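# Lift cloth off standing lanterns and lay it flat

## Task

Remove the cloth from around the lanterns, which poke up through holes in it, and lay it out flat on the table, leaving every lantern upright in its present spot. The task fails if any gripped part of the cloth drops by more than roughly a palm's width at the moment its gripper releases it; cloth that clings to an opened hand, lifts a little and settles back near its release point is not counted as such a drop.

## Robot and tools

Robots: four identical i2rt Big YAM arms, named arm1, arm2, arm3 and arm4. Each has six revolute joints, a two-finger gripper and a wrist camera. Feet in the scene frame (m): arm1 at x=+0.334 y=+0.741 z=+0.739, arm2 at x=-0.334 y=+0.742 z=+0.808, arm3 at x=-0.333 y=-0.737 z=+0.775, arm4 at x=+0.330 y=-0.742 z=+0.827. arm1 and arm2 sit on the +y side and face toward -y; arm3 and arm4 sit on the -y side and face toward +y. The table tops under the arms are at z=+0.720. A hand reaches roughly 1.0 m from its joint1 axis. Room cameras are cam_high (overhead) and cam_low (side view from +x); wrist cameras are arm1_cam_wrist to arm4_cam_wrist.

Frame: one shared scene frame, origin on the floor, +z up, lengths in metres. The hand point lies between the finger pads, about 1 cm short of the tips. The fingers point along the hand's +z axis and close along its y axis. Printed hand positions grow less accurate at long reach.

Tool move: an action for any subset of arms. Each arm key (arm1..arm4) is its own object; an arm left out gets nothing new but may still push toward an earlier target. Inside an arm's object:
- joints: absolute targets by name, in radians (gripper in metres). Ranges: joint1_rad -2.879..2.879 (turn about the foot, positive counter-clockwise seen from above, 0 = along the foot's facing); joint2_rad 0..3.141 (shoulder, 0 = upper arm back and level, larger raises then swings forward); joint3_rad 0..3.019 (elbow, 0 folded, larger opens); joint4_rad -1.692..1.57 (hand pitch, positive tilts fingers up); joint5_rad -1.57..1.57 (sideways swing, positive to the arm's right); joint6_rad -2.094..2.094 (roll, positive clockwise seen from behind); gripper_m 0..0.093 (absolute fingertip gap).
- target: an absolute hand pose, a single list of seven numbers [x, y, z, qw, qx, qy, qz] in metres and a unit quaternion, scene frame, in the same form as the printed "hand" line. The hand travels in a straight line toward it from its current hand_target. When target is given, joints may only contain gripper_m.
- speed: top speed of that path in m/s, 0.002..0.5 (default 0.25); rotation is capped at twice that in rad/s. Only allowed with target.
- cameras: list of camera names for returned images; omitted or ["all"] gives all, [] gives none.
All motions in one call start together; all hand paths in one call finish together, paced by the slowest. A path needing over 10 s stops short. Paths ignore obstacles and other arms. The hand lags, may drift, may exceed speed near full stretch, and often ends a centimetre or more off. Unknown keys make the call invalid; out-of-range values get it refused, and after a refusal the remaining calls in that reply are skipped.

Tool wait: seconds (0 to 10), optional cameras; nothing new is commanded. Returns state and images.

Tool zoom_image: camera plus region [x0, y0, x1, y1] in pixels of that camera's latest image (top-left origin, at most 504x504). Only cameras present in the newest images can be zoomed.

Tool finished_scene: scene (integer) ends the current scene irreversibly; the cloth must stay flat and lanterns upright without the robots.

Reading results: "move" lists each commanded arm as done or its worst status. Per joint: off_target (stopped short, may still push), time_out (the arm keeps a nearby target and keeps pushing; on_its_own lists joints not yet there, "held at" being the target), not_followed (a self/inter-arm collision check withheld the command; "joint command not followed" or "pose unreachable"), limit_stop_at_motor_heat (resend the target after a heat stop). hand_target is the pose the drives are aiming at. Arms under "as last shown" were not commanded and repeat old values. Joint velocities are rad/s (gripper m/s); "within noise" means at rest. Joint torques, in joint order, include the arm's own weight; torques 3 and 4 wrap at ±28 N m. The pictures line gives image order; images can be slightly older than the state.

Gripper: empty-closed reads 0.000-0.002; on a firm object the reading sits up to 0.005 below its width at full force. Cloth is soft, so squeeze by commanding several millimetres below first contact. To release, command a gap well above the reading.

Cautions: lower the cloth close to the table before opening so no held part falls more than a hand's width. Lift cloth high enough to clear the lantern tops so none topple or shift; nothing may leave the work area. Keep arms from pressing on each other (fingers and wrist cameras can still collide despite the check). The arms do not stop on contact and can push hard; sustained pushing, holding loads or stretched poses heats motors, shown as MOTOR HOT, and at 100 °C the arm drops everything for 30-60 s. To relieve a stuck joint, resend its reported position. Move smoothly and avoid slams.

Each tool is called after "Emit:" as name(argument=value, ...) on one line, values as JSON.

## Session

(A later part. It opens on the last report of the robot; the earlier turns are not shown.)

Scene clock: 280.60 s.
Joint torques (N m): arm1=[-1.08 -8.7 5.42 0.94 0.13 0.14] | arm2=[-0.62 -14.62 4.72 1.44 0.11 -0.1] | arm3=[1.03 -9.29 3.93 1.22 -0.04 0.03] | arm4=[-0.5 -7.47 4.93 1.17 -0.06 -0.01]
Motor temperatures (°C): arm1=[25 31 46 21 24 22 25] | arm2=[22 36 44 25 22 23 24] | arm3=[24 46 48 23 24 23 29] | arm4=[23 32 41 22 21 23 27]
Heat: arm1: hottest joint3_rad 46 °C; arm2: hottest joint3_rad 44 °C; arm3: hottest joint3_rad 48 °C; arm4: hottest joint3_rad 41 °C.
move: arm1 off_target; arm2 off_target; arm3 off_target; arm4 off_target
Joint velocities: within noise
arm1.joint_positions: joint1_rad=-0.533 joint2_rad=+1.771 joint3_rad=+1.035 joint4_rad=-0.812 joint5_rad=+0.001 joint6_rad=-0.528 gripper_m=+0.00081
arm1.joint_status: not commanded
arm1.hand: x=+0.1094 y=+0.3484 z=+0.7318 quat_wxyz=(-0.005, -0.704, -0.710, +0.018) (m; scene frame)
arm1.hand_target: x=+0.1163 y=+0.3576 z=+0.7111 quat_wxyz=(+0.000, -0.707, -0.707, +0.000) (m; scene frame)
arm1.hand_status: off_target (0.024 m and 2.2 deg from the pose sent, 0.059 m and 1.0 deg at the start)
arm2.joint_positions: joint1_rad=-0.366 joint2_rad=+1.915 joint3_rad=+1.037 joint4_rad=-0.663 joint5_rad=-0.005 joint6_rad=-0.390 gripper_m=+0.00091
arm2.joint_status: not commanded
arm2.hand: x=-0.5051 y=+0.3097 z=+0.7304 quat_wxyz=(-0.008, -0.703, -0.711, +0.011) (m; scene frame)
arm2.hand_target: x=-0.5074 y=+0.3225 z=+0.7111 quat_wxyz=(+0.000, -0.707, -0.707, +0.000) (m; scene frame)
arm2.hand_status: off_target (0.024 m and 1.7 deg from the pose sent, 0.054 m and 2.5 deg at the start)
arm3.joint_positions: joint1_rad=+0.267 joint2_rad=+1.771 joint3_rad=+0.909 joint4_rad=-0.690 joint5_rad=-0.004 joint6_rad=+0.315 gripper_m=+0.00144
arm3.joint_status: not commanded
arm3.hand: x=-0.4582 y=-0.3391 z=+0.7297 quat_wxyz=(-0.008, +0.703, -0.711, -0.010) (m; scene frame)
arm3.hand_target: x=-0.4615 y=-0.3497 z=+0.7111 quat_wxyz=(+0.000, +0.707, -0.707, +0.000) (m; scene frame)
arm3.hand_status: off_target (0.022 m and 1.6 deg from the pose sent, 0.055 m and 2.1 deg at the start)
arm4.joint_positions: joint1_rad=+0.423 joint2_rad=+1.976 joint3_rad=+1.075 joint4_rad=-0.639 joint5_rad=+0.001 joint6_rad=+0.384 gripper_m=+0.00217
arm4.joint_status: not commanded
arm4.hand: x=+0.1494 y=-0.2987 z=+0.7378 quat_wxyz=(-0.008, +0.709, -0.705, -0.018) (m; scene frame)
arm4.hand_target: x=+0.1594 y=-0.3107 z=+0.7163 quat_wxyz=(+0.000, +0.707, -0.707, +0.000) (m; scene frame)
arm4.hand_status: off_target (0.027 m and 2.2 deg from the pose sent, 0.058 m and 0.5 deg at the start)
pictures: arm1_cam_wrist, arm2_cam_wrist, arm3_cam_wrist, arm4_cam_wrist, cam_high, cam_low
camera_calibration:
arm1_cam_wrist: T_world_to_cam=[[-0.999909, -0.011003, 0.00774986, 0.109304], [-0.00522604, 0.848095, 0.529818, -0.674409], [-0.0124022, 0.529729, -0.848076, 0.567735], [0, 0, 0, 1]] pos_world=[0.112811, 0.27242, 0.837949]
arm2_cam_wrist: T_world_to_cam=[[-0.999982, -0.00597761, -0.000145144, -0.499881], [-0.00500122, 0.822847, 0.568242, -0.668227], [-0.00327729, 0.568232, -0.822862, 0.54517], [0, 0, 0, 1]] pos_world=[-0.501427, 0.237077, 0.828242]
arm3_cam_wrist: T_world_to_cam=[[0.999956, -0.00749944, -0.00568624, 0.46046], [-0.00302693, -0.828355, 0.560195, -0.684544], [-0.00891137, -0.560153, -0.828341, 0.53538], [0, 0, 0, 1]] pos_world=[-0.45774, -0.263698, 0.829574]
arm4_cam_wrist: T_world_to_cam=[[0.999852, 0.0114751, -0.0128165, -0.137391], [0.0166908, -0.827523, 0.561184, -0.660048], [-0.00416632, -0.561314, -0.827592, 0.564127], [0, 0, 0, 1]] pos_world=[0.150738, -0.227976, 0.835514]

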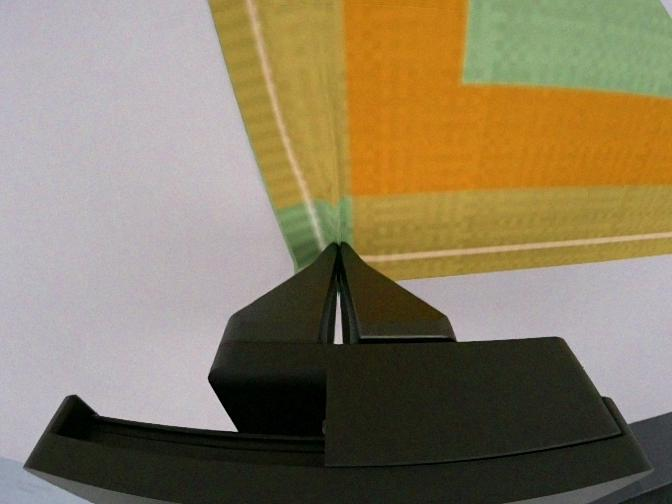

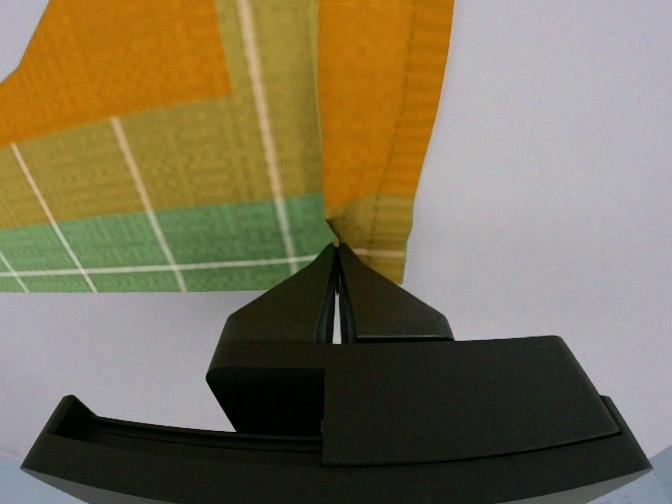

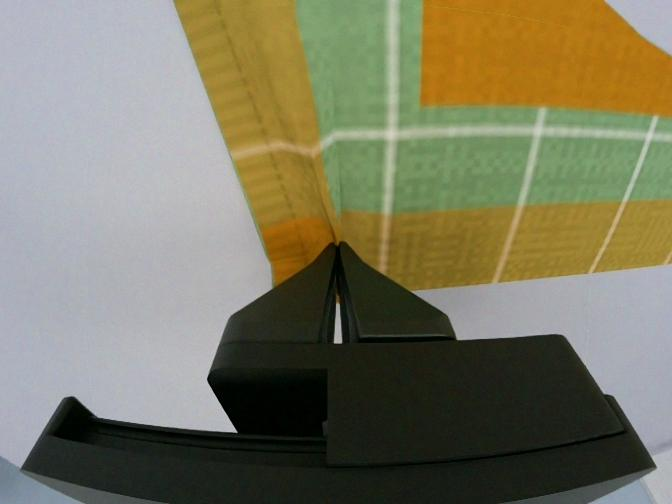

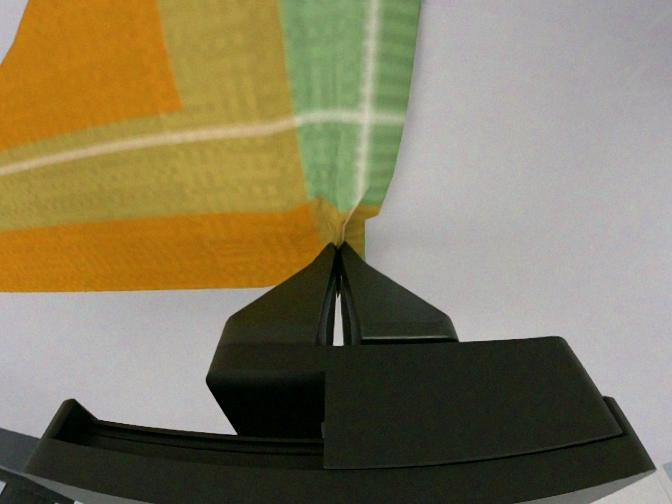

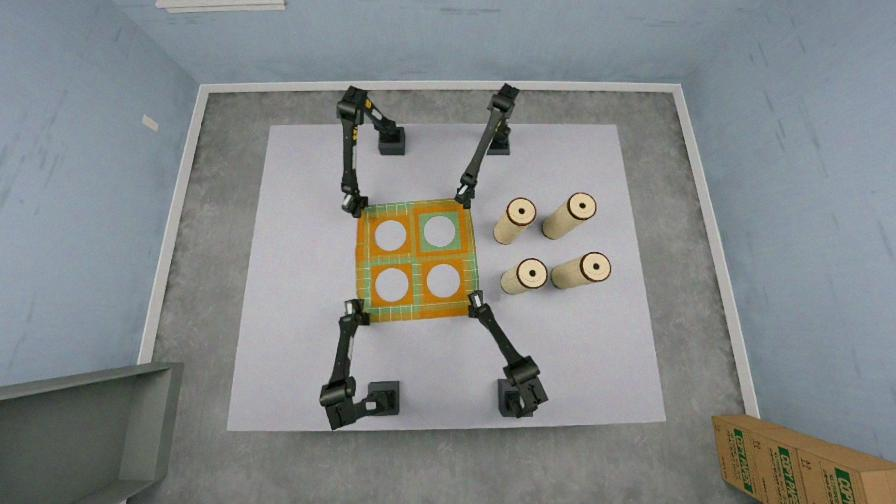

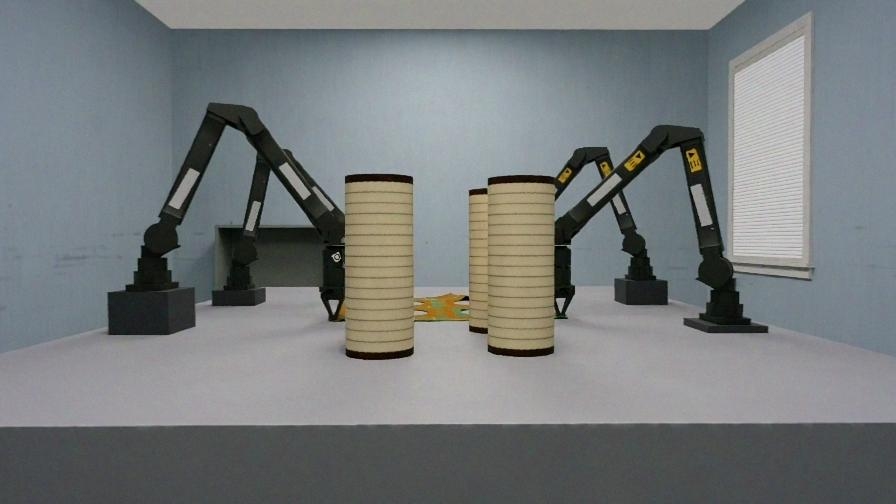

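Emit:
move(arm1={"target": [0.1165, 0.351, 0.742, 0.0, 0.7071, 0.7071, 0.0], "speed": 0.1}, arm2={"target": [-0.5085, 0.312, 0.742, 0.0, 0.7071, 0.7071, 0.0], "speed": 0.1}, arm3={"target": [-0.463, -0.339, 0.742, 0.0, 0.7071, -0.7071, 0.0], "speed": 0.1}, arm4={"target": [0.162, -0.302, 0.747, 0.0, 0.7071, -0.7071, 0.0], "speed": 0.1}, cameras=[])

Emit:
move(arm1={"target": [0.1195, 0.3626, 0.71, 0.0, 0.7071, 0.7071, 0.0], "speed": 0.1}, arm2={"target": [-0.5095, 0.336, 0.71, 0.0, 0.7071, 0.7071, 0.0], "speed": 0.1}, arm3={"target": [-0.465, -0.3594, 0.71, 0.0, 0.7071, -0.7071, 0.0], "speed": 0.1}, arm4={"target": [0.165, -0.3218, 0.715, 0.0, 0.7071, -0.7071, 0.0], "speed": 0.1}, cameras=["all"])

Emit:
zoom_image(camera="cam_high", region=[330, 180, 500, 340])

Emit:
zoom_image(camera="cam_low", region=[310, 270, 600, 350])

Scene clock: 296.63 s.
Joint torques (N m): arm1=[-0.79 -11.63 8.94 -0.87 0.1 0.22] | arm2=[0.09 -18.61 7.8 -0.29 0.12 -0.04] | arm3=[0.67 -13.1 6.95 -0.66 -0.03 -0.02] | arm4=[-1.2 -10.29 7.38 -0.43 -0.04 -0.06]
Motor temperatures (°C): arm1=[25 30 43 21 24 22 25] | arm2=[22 35 40 25 22 23 24] | arm3=[24 45 45 23 23 23 29] | arm4=[23 31 38 22 21 23 27]
Heat: arm1: hottest joint3_rad 43 °C; arm2: hottest joint3_rad 40 °C; arm3: hottest joint2_rad 45 °C; arm4: hottest joint3_rad 38 °C.
move: arm1 done; arm2 off_target; arm3 off_target; arm4 done
Joint velocities: within noise
arm1.joint_positions: joint1_rad=-0.529 joint2_rad=+1.766 joint3_rad=+1.035 joint4_rad=-0.857 joint5_rad=+0.001 joint6_rad=-0.522 gripper_m=+0.00081
arm1.joint_status: not commanded
arm1.hand: x=+0.1161 y=+0.3566 z=+0.7336 quat_wxyz=(+0.000, -0.704, -0.710, -0.002) (m; scene frame)
arm1.hand_target: x=+0.1165 y=+0.3511 z=+0.7419 quat_wxyz=(+0.000, -0.707, -0.707, +0.000) (m; scene frame)
arm1.hand_status: done (0.010 m and 0.5 deg from the pose sent, 0.013 m and 2.2 deg at the start)
arm2.joint_positions: joint1_rad=-0.366 joint2_rad=+1.910 joint3_rad=+1.037 joint4_rad=-0.710 joint5_rad=-0.005 joint6_rad=-0.390 gripper_m=+0.00091
arm2.joint_status: not commanded
arm2.hand: x=-0.5012 y=+0.3196 z=+0.7327 quat_wxyz=(+0.001, -0.703, -0.711, -0.008) (m; scene frame)
arm2.hand_target: x=-0.5084 y=+0.3122 z=+0.7421 quat_wxyz=(+0.000, -0.707, -0.707, +0.000) (m; scene frame)
arm2.hand_status: off_target (0.014 m and 1.1 deg from the pose sent, 0.012 m and 1.7 deg at the start)
arm3.joint_positions: joint1_rad=+0.267 joint2_rad=+1.768 joint3_rad=+0.912 joint4_rad=-0.736 joint5_rad=-0.004 joint6_rad=+0.315 gripper_m=+0.00144
arm3.joint_status: not commanded
arm3.hand: x=-0.4554 y=-0.3480 z=+0.7316 quat_wxyz=(+0.001, +0.703, -0.711, +0.008) (m; scene frame)
arm3.hand_target: x=-0.4630 y=-0.3392 z=+0.7419 quat_wxyz=(+0.000, +0.707, -0.707, +0.000) (m; scene frame)
arm3.hand_status: off_target (0.016 m and 1.2 deg from the pose sent, 0.013 m and 1.6 deg at the start)
arm4.joint_positions: joint1_rad=+0.418 joint2_rad=+1.962 joint3_rad=+1.075 joint4_rad=-0.682 joint5_rad=+0.001 joint6_rad=+0.378 gripper_m=+0.00217
arm4.joint_status: not commanded
arm4.hand: x=+0.1543 y=-0.3050 z=+0.7436 quat_wxyz=(-0.002, +0.709, -0.705, -0.004) (m; scene frame)
arm4.hand_target: x=+0.1619 y=-0.3019 z=+0.7471 quat_wxyz=(+0.000, +0.707, -0.707, +0.000) (m; scene frame)
arm4.hand_status: done (0.009 m and 0.6 deg from the pose sent, 0.016 m and 2.2 deg at the start)
pictures: none
No camera images: "cameras" was empty.

Scene clock: 297.60 s.
Joint torques (N m): arm1=[-0.73 -8.88 5.01 0.83 0.09 0.11] | arm2=[-1.44 -14.68 4.11 1.24 0.24 -0.19] | arm3=[1.73 -9.58 3.43 1.14 -0.19 0.14] | arm4=[-0.32 -7.53 4.11 0.66 -0.04 0.03]
Motor temperatures (°C): arm1=[25 30 42 21 24 22 25] | arm2=[22 35 40 25 22 23 24] | arm3=[24 45 45 23 24 23 29] | arm4=[23 31 38 22 21 23 27]
Heat: arm1: hottest joint3_rad 42 °C; arm2: hottest joint3_rad 40 °C; arm3: hottest joint2_rad 45 °C; arm4: hottest joint3_rad 38 °C.
move: arm1 off_target; arm2 off_target; arm3 off_target; arm4 off_target
Joint velocities: within noise
arm1.joint_positions: joint1_rad=-0.529 joint2_rad=+1.761 joint3_rad=+1.020 joint4_rad=-0.801 joint5_rad=+0.001 joint6_rad=-0.522 gripper_m=+0.00081
arm1.joint_status: not commanded
arm1.hand: x=+0.1127 y=+0.3506 z=+0.7315 quat_wxyz=(-0.006, -0.704, -0.710, +0.021) (m; scene frame)
arm1.hand_target: x=+0.1197 y=+0.3631 z=+0.7110 quat_wxyz=(+0.000, -0.707, -0.707, +0.000) (m; scene frame)
arm1.hand_status: off_target (0.026 m and 2.5 deg from the pose sent, 0.025 m and 0.5 deg at the start)
arm2.joint_positions: joint1_rad=-0.370 joint2_rad=+1.899 joint3_rad=+1.006 joint4_rad=-0.639 joint5_rad=-0.009 joint6_rad=-0.396 gripper_m=+0.00091
arm2.joint_status: not commanded
arm2.hand: x=-0.5035 y=+0.3174 z=+0.7298 quat_wxyz=(-0.011, -0.702, -0.711, +0.015) (m; scene frame)
arm2.hand_target: x=-0.5086 y=+0.3363 z=+0.7111 quat_wxyz=(+0.000, -0.707, -0.707, +0.000) (m; scene frame)
arm2.hand_status: off_target (0.028 m and 2.2 deg from the pose sent, 0.029 m and 1.1 deg at the start)
arm3.joint_positions: joint1_rad=+0.272 joint2_rad=+1.760 joint3_rad=+0.889 joint4_rad=-0.677 joint5_rad=+0.001 joint6_rad=+0.319 gripper_m=+0.00144
arm3.joint_status: not commanded
arm3.hand: x=-0.4577 y=-0.3448 z=+0.7291 quat_wxyz=(-0.011, +0.704, -0.710, -0.011) (m; scene frame)
arm3.hand_target: x=-0.4641 y=-0.3601 z=+0.7111 quat_wxyz=(+0.000, +0.707, -0.707, +0.001) (m; scene frame)
arm3.hand_status: off_target (0.025 m and 1.8 deg from the pose sent, 0.026 m and 1.2 deg at the start)
arm4.joint_positions: joint1_rad=+0.418 joint2_rad=+1.960 joint3_rad=+1.043 joint4_rad=-0.606 joint5_rad=+0.000 joint6_rad=+0.378 gripper_m=+0.00217
arm4.joint_status: not commanded
arm4.hand: x=+0.1535 y=-0.3033 z=+0.7373 quat_wxyz=(-0.011, +0.709, -0.705, -0.026) (m; scene frame)
arm4.hand_target: x=+0.1649 y=-0.3223 z=+0.7164 quat_wxyz=(+0.000, +0.707, -0.707, +0.000) (m; scene frame)
arm4.hand_status: off_target (0.031 m and 3.2 deg from the pose sent, 0.035 m and 0.6 deg at the start)
pictures: arm1_cam_wrist, arm2_cam_wrist, arm3_cam_wrist, arm4_cam_wrist, cam_high, cam_low
camera_calibration:
arm1_cam_wrist: T_world_to_cam=[[-0.999908, -0.00865995, 0.0104592, 0.109738], [-0.00187138, 0.850781, 0.525518, -0.674255], [-0.0134495, 0.52545, -0.850718, 0.569929], [0, 0, 0, 1]] pos_world=[0.116132, 0.275125, 0.838035]
arm2_cam_wrist: T_world_to_cam=[[-0.999974, -0.00722846, 0.000176393, -0.498046], [-0.00588745, 0.828138, 0.560494, -0.670687], [-0.00419758, 0.560478, -0.828159, 0.546227], [0, 0, 0, 1]] pos_world=[-0.499689, 0.245673, 0.828366]
arm3_cam_wrist: T_world_to_cam=[[0.999976, -0.00640761, -0.00281559, 0.458237], [-0.00376438, -0.831544, 0.555447, -0.686866], [-0.00590037, -0.555422, -0.831548, 0.537078], [0, 0, 0, 1]] pos_world=[-0.457643, -0.269918, 0.829414]
arm4_cam_wrist: T_world_to_cam=[[0.99973, 0.0125217, -0.0195936, -0.136079], [0.0212137, -0.836213, 0.547994, -0.657251], [-0.00952264, -0.548261, -0.836253, 0.572354], [0, 0, 0, 1]] pos_world=[0.155435, -0.234098, 0.836136]

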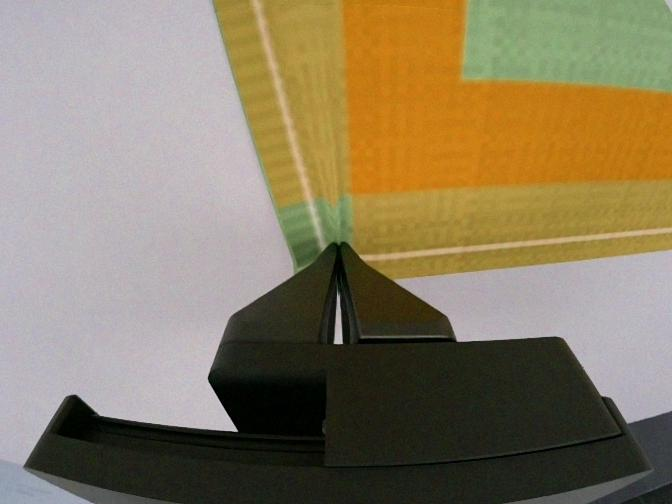

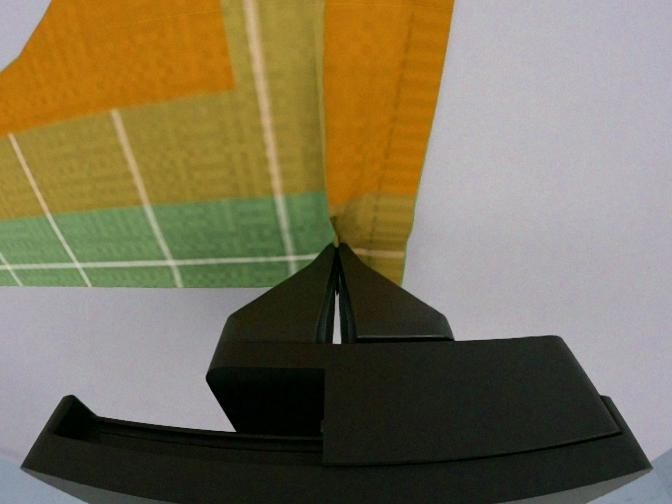

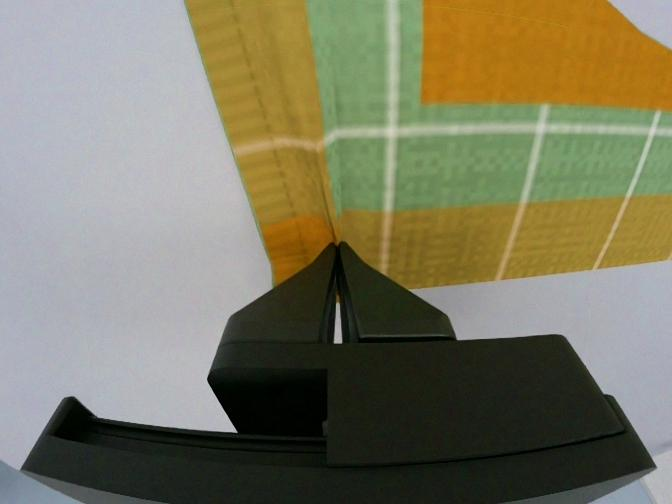

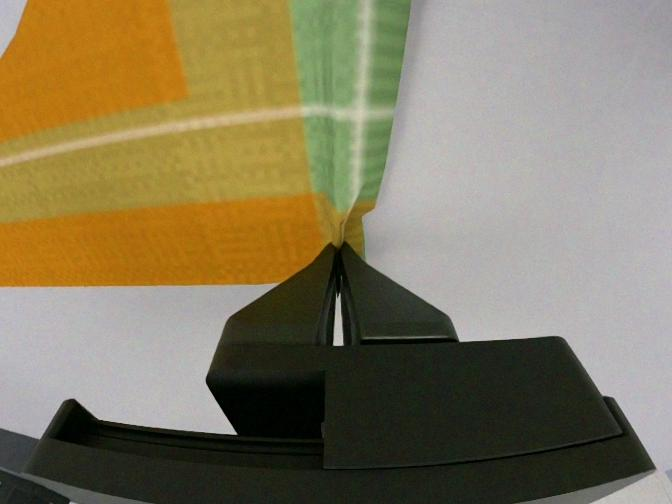

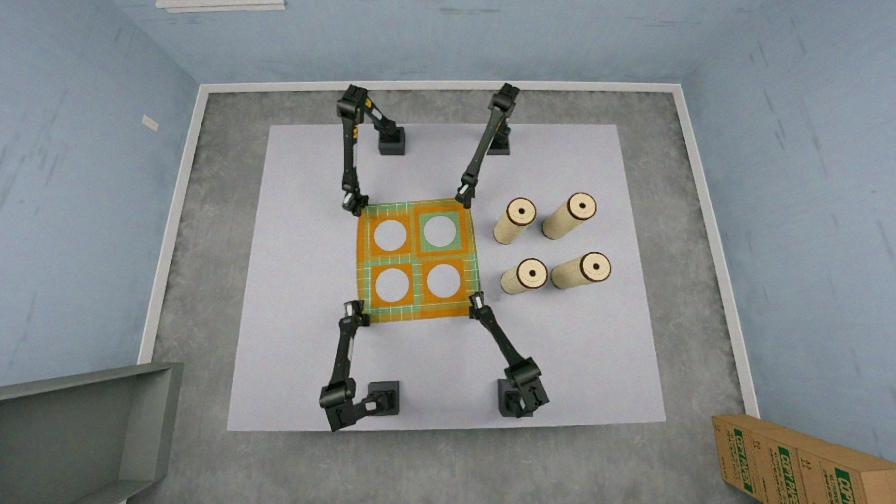

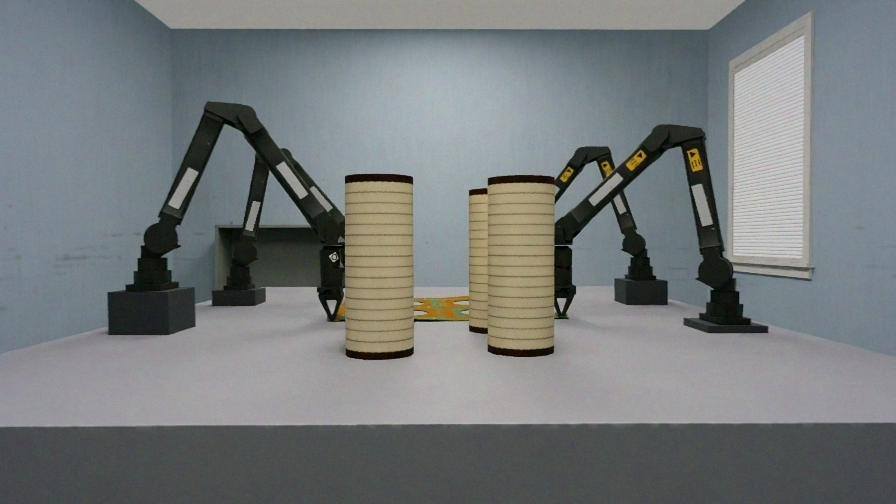

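Scaled by 2.965.

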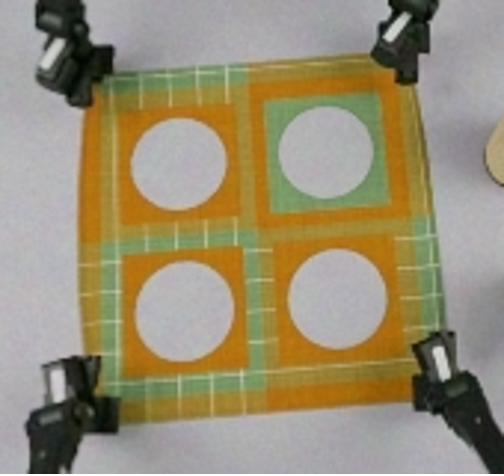

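Scaled by 1.738.

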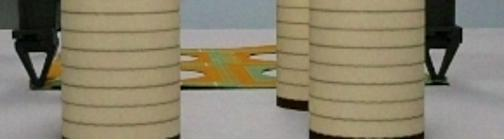

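Emit:
move(arm1={"joints": {"gripper_m": 0.05}}, arm2={"joints": {"gripper_m": 0.05}}, arm3={"joints": {"gripper_m": 0.05}}, arm4={"joints": {"gripper_m": 0.05}}, cameras=["all"])

Emit:
zoom_image(camera="cam_high", region=[330, 180, 500, 340])

Emit:
zoom_image(camera="cam_low", region=[310, 270, 600, 350])

Scene clock: 301.57 s.
Joint torques (N m): arm1=[-0.62 -9.05 4.85 0.31 0.04 0.12] | arm2=[-0.03 -14.8 4.21 0.75 -0.04 -0.18] | arm3=[0.62 -9.47 3.59 0.69 0.01 0.13] | arm4=[-0.26 -7.53 4.42 0.58 0 0.03]
Motor temperatures (°C): arm1=[25 29 42 21 24 22 25] | arm2=[22 35 39 25 22 23 24] | arm3=[24 44 45 23 24 23 29] | arm4=[23 31 38 22 21 23 27]
Heat: arm1: hottest joint3_rad 42 °C; arm2: hottest joint3_rad 39 °C; arm3: hottest joint3_rad 45 °C; arm4: hottest joint3_rad 38 °C.
move: arm1 done; arm2 done; arm3 done; arm4 done
Joint velocities: within noise
arm1.joint_positions: joint1_rad=-0.530 joint2_rad=+1.760 joint3_rad=+1.020 joint4_rad=-0.791 joint5_rad=+0.004 joint6_rad=-0.522 gripper_m=+0.04987
arm1.joint_status: all done
arm1.hand: x=+0.1110 y=+0.3487 z=+0.7319 quat_wxyz=(-0.006, -0.704, -0.709, +0.026) (m; scene frame)
arm1.hand_target: x=+0.1198 y=+0.3631 z=+0.7111 quat_wxyz=(+0.000, -0.707, -0.707, +0.000) (m; scene frame)
arm1.hand_status: not commanded
arm2.joint_positions: joint1_rad=-0.392 joint2_rad=+1.899 joint3_rad=+1.004 joint4_rad=-0.627 joint5_rad=-0.002 joint6_rad=-0.396 gripper_m=+0.04991
arm2.joint_status: all done
arm2.hand: x=-0.5146 y=+0.3201 z=+0.7293 quat_wxyz=(-0.009, -0.710, -0.704, +0.020) (m; scene frame)
arm2.hand_target: x=-0.5086 y=+0.3364 z=+0.7111 quat_wxyz=(+0.000, -0.707, -0.707, +0.000) (m; scene frame)
arm2.hand_status: not commanded
arm3.joint_positions: joint1_rad=+0.286 joint2_rad=+1.760 joint3_rad=+0.887 joint4_rad=-0.665 joint5_rad=-0.005 joint6_rad=+0.321 gripper_m=+0.04992
arm3.joint_status: all done
arm3.hand: x=-0.4646 y=-0.3455 z=+0.7285 quat_wxyz=(-0.010, +0.708, -0.706, -0.016) (m; scene frame)
arm3.hand_target: x=-0.4642 y=-0.3600 z=+0.7111 quat_wxyz=(+0.000, +0.707, -0.707, +0.000) (m; scene frame)
arm3.hand_status: not commanded
arm4.joint_positions: joint1_rad=+0.418 joint2_rad=+1.960 joint3_rad=+1.039 joint4_rad=-0.604 joint5_rad=-0.001 joint6_rad=+0.378 gripper_m=+0.04985
arm4.joint_status: all done
arm4.hand: x=+0.1539 y=-0.3048 z=+0.7365 quat_wxyz=(-0.010, +0.709, -0.705, -0.025) (m; scene frame)
arm4.hand_target: x=+0.1650 y=-0.3224 z=+0.7163 quat_wxyz=(+0.000, +0.707, -0.707, +0.000) (m; scene frame)
arm4.hand_status: not commanded
pictures: arm1_cam_wrist, arm2_cam_wrist, arm3_cam_wrist, arm4_cam_wrist, cam_high, cam_low
camera_calibration:
arm1_cam_wrist: T_world_to_cam=[[-0.999813, -0.00803547, 0.0175785, 0.102581], [0.00225133, 0.854875, 0.518828, -0.669903], [-0.0191965, 0.518771, -0.854698, 0.577132], [0, 0, 0, 1]] pos_world=[0.115149, 0.274109, 0.839035]
arm2_cam_wrist: T_world_to_cam=[[-0.999845, 0.0144348, 0.010117, -0.52325], [0.0176229, 0.83124, 0.555635, -0.658103], [-0.000389179, 0.555727, -0.831365, 0.550005], [0, 0, 0, 1]] pos_world=[-0.511357, 0.248942, 0.828214]
arm3_cam_wrist: T_world_to_cam=[[0.999918, 0.00613271, -0.011284, 0.475541], [0.0113295, -0.834994, 0.550143, -0.677456], [-0.00604819, -0.550225, -0.834994, 0.540438], [0, 0, 0, 1]] pos_world=[-0.464558, -0.271225, 0.829326]
arm4_cam_wrist: T_world_to_cam=[[0.999726, 0.0125306, -0.0197501, -0.13641], [0.0213233, -0.835279, 0.549412, -0.658859], [-0.00961243, -0.549683, -0.835318, 0.569819], [0, 0, 0, 1]] pos_world=[0.155899, -0.235403, 0.835271]

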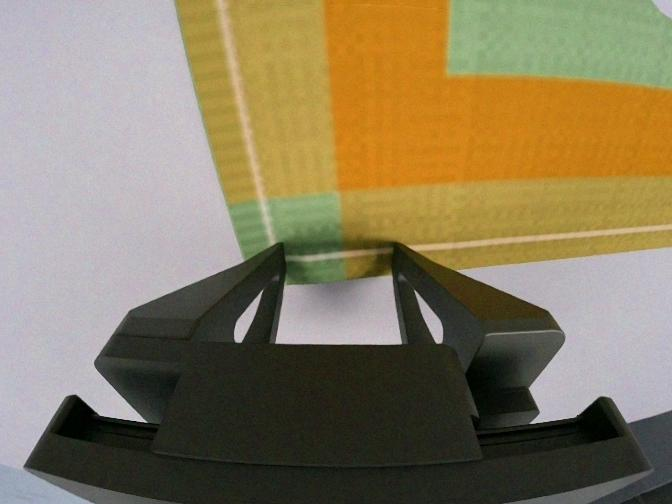

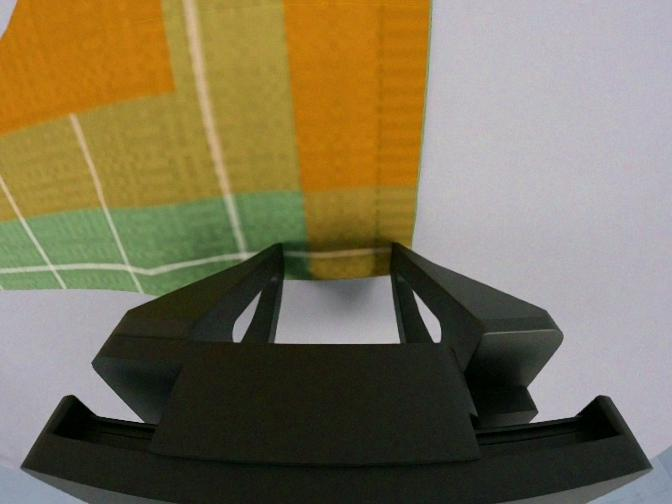

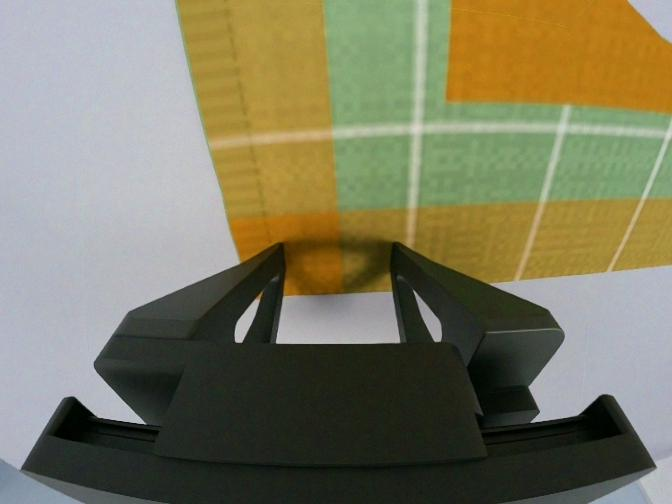

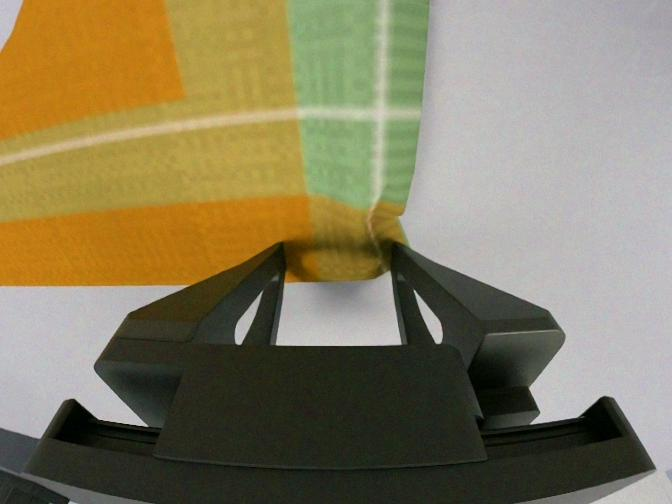

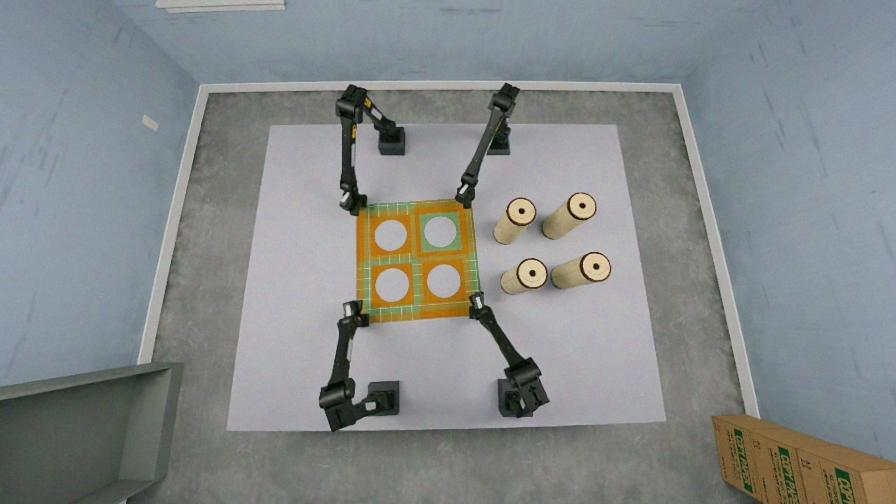

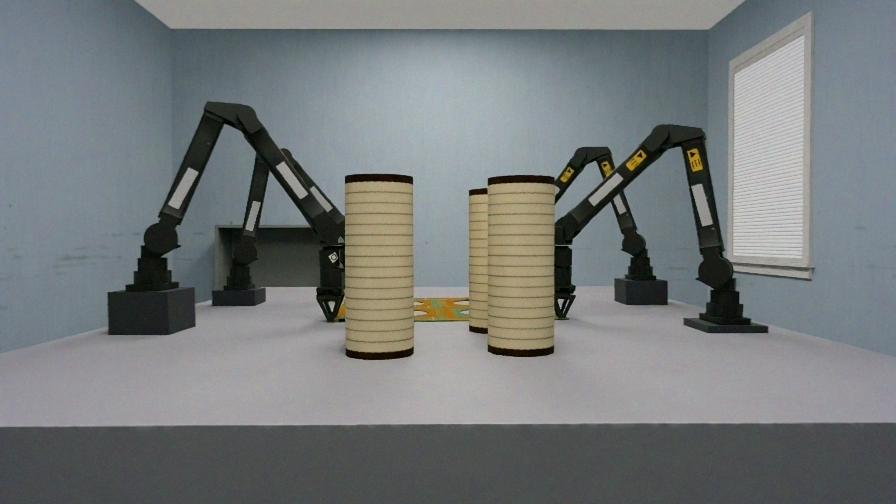

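Scaled by 2.965.

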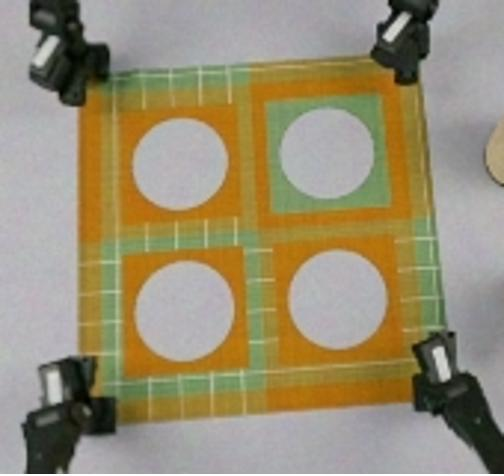

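Scaled by 1.738.

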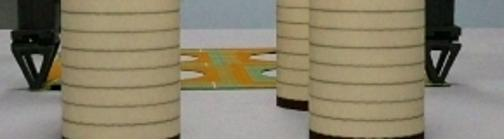

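Emit:
move(arm1={"target": [0.115, 0.352, 0.82, 0.0, 0.7071, 0.7071, 0.0], "speed": 0.12}, arm2={"target": [-0.518, 0.319, 0.82, 0.0, 0.7071, 0.7071, 0.0], "speed": 0.12}, arm3={"target": [-0.468, -0.345, 0.82, 0.0, 0.7071, -0.7071, 0.0], "speed": 0.12}, arm4={"target": [0.158, -0.305, 0.82, 0.0, 0.7071, -0.7071, 0.0], "speed": 0.12}, cameras=["all"])

Emit:
zoom_image(camera="cam_high", region=[330, 180, 500, 340])

Emit:
zoom_image(camera="cam_low", region=[310, 270, 600, 350])

Scene clock: 308.30 s.
Joint torques (N m): arm1=[-0.91 -11.22 11.92 -0.28 0.01 0.11] | arm2=[0.15 -17.32 10.71 -0.21 0 -0.2] | arm3=[0.32 -12.63 9.02 -0.38 0.07 0.08] | arm4=[-0.32 -9.35 10.71 -0.06 0.02 0.03]
Motor temperatures (°C): arm1=[25 29 41 21 24 22 24] | arm2=[22 34 39 25 22 23 24] | arm3=[24 44 44 23 23 23 28] | arm4=[23 30 37 22 21 23 27]
Heat: arm1: hottest joint3_rad 41 °C; arm2: hottest joint3_rad 39 °C; arm3: hottest joint2_rad 44 °C; arm4: hottest joint3_rad 37 °C.
move: arm1 off_target; arm2 off_target; arm3 off_target; arm4 off_target
Joint velocities: within noise
arm1.joint_positions: joint1_rad=-0.530 joint2_rad=+1.647 joint3_rad=+1.095 joint4_rad=-1.077 joint5_rad=+0.004 joint6_rad=-0.522 gripper_m=+0.04989
arm1.joint_status: not commanded
arm1.hand: x=+0.1222 y=+0.3689 z=+0.8027 quat_wxyz=(+0.006, -0.704, -0.710, -0.021) (m; scene frame)
arm1.hand_target: x=+0.1154 y=+0.3527 z=+0.8202 quat_wxyz=(+0.000, -0.707, -0.707, +0.000) (m; scene frame)
arm1.hand_status: off_target (0.025 m and 2.5 deg from the pose sent, 0.088 m and 3.1 deg at the start)
arm2.joint_positions: joint1_rad=-0.392 joint2_rad=+1.754 joint3_rad=+1.054 joint4_rad=-0.905 joint5_rad=-0.002 joint6_rad=-0.399 gripper_m=+0.04991
arm2.joint_status: not commanded
arm2.hand: x=-0.5076 y=+0.3364 z=+0.8045 quat_wxyz=(+0.007, -0.709, -0.705, -0.018) (m; scene frame)
arm2.hand_target: x=-0.5178 y=+0.3197 z=+0.8203 quat_wxyz=(+0.000, -0.707, -0.707, +0.000) (m; scene frame)
arm2.hand_status: off_target (0.026 m and 2.3 deg from the pose sent, 0.091 m and 2.6 deg at the start)
arm3.joint_positions: joint1_rad=+0.286 joint2_rad=+1.620 joint3_rad=+0.950 joint4_rad=-0.958 joint5_rad=-0.008 joint6_rad=+0.322 gripper_m=+0.04995
arm3.joint_status: not commanded
arm3.hand: x=-0.4594 y=-0.3644 z=+0.7998 quat_wxyz=(+0.011, +0.707, -0.706, +0.024) (m; scene frame)
arm3.hand_target: x=-0.4677 y=-0.3458 z=+0.8202 quat_wxyz=(+0.000, +0.707, -0.707, +0.000) (m; scene frame)
arm3.hand_status: off_target (0.029 m and 3.0 deg from the pose sent, 0.092 m and 2.2 deg at the start)
arm4.joint_positions: joint1_rad=+0.418 joint2_rad=+1.818 joint3_rad=+1.080 joint4_rad=-0.869 joint5_rad=-0.001 joint6_rad=+0.378 gripper_m=+0.04986
arm4.joint_status: not commanded
arm4.hand: x=+0.1605 y=-0.3210 z=+0.8093 quat_wxyz=(+0.006, +0.709, -0.705, +0.013) (m; scene frame)
arm4.hand_target: x=+0.1582 y=-0.3053 z=+0.8202 quat_wxyz=(+0.000, +0.707, -0.707, +0.000) (m; scene frame)
arm4.hand_status: off_target (0.019 m and 1.6 deg from the pose sent, 0.084 m and 3.2 deg at the start)
pictures: arm1_cam_wrist, arm2_cam_wrist, arm3_cam_wrist, arm4_cam_wrist, cam_high, cam_low
camera_calibration:
arm1_cam_wrist: T_world_to_cam=[[-0.999495, -0.00769051, -0.0308169, 0.151409], [-0.0243625, 0.808145, 0.58848, -0.759312], [0.0203788, 0.588934, -0.807924, 0.559117], [0, 0, 0, 1]] pos_world=[0.12144, 0.285516, 0.90323]
arm2_cam_wrist: T_world_to_cam=[[-0.999687, 0.012244, -0.0217955, -0.490753], [-0.00384456, 0.786178, 0.617988, -0.759408], [0.0247018, 0.617879, -0.785885, 0.558718], [0, 0, 0, 1]] pos_world=[-0.507321, 0.257818, 0.897698]
arm3_cam_wrist: T_world_to_cam=[[0.999884, 0.00461513, 0.0144867, 0.450102], [-0.00535065, -0.785054, 0.619405, -0.777376], [0.0142315, -0.619411, -0.784938, 0.533699], [0, 0, 0, 1]] pos_world=[-0.461805, -0.28178, 0.893911]
arm4_cam_wrist: T_world_to_cam=[[0.999873, 0.0121747, 0.0102987, -0.165794], [0.00332136, -0.790669, 0.612235, -0.746206], [0.0155967, -0.612123, -0.790609, 0.561471], [0, 0, 0, 1]] pos_world=[0.159494, -0.244294, 0.902465]

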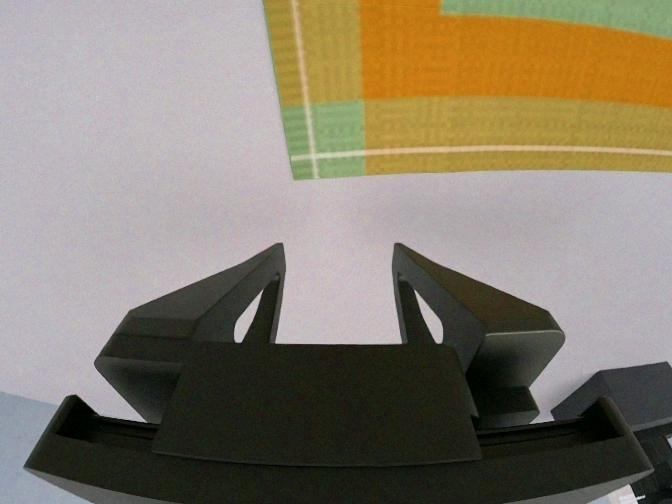

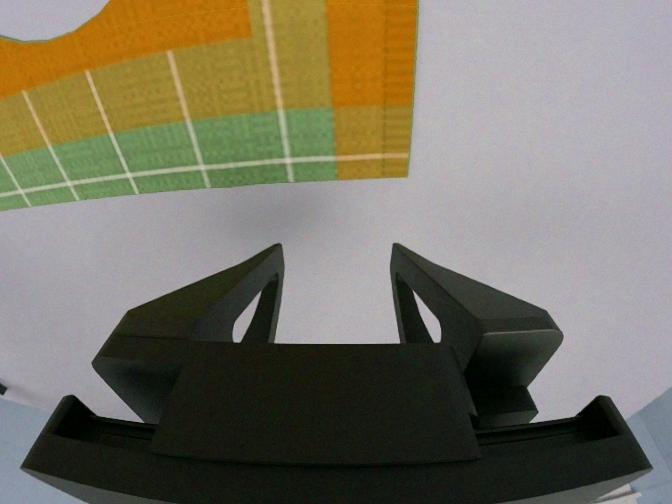

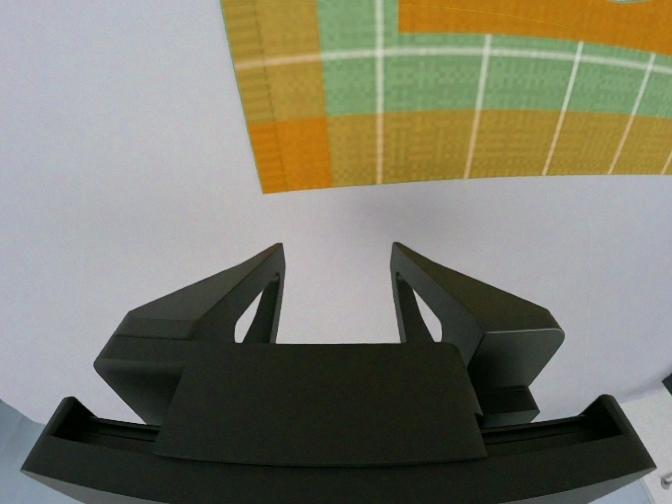

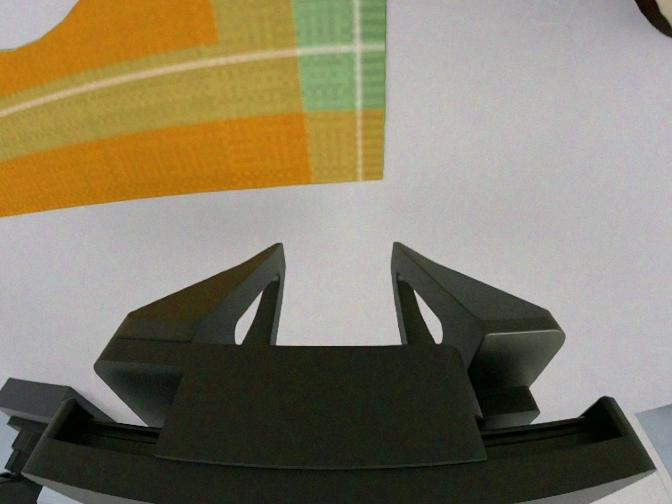

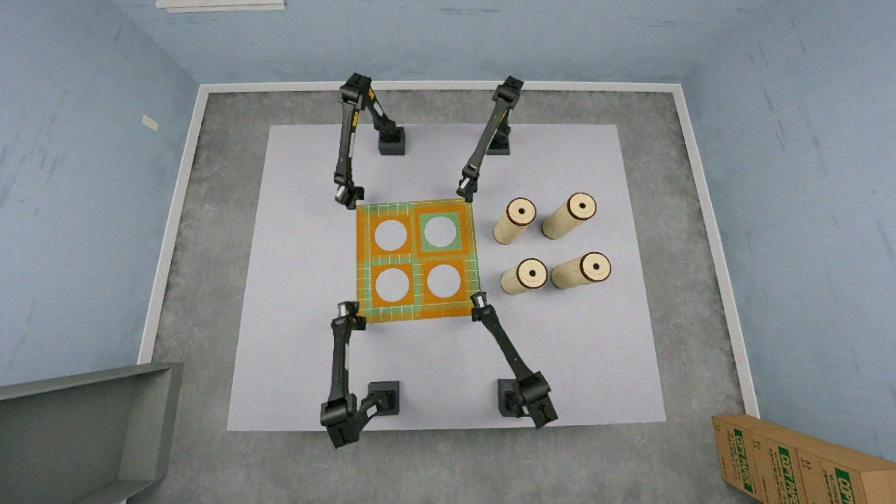

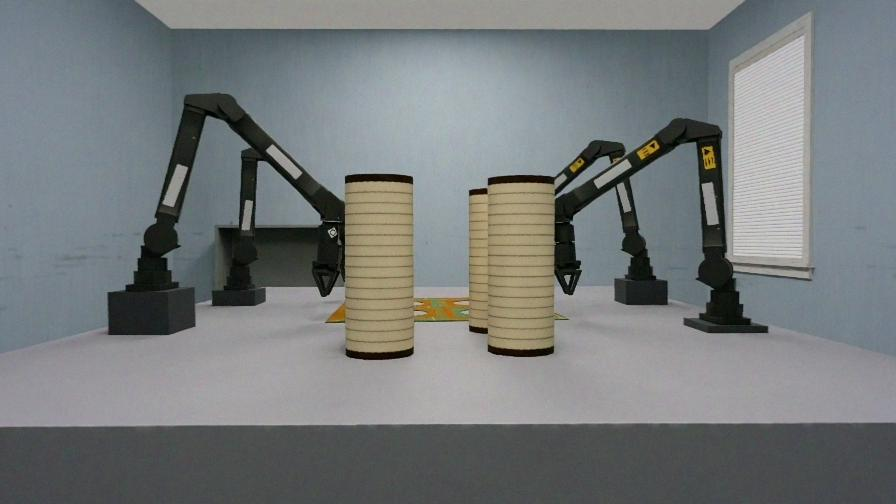

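Scaled by 2.965.

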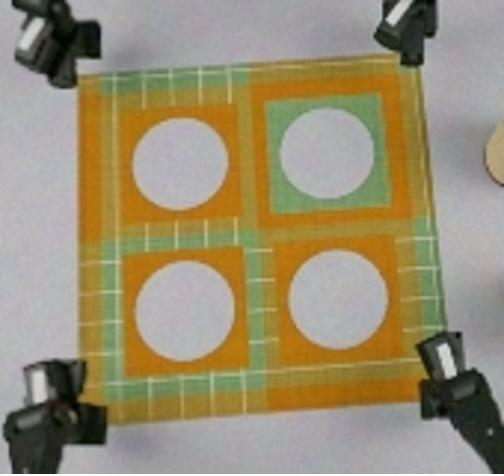

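Scaled by 1.738.

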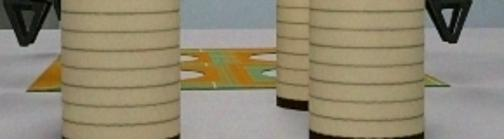

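Emit:
finished_scene(scene=3)

The scene is finished: the task was done.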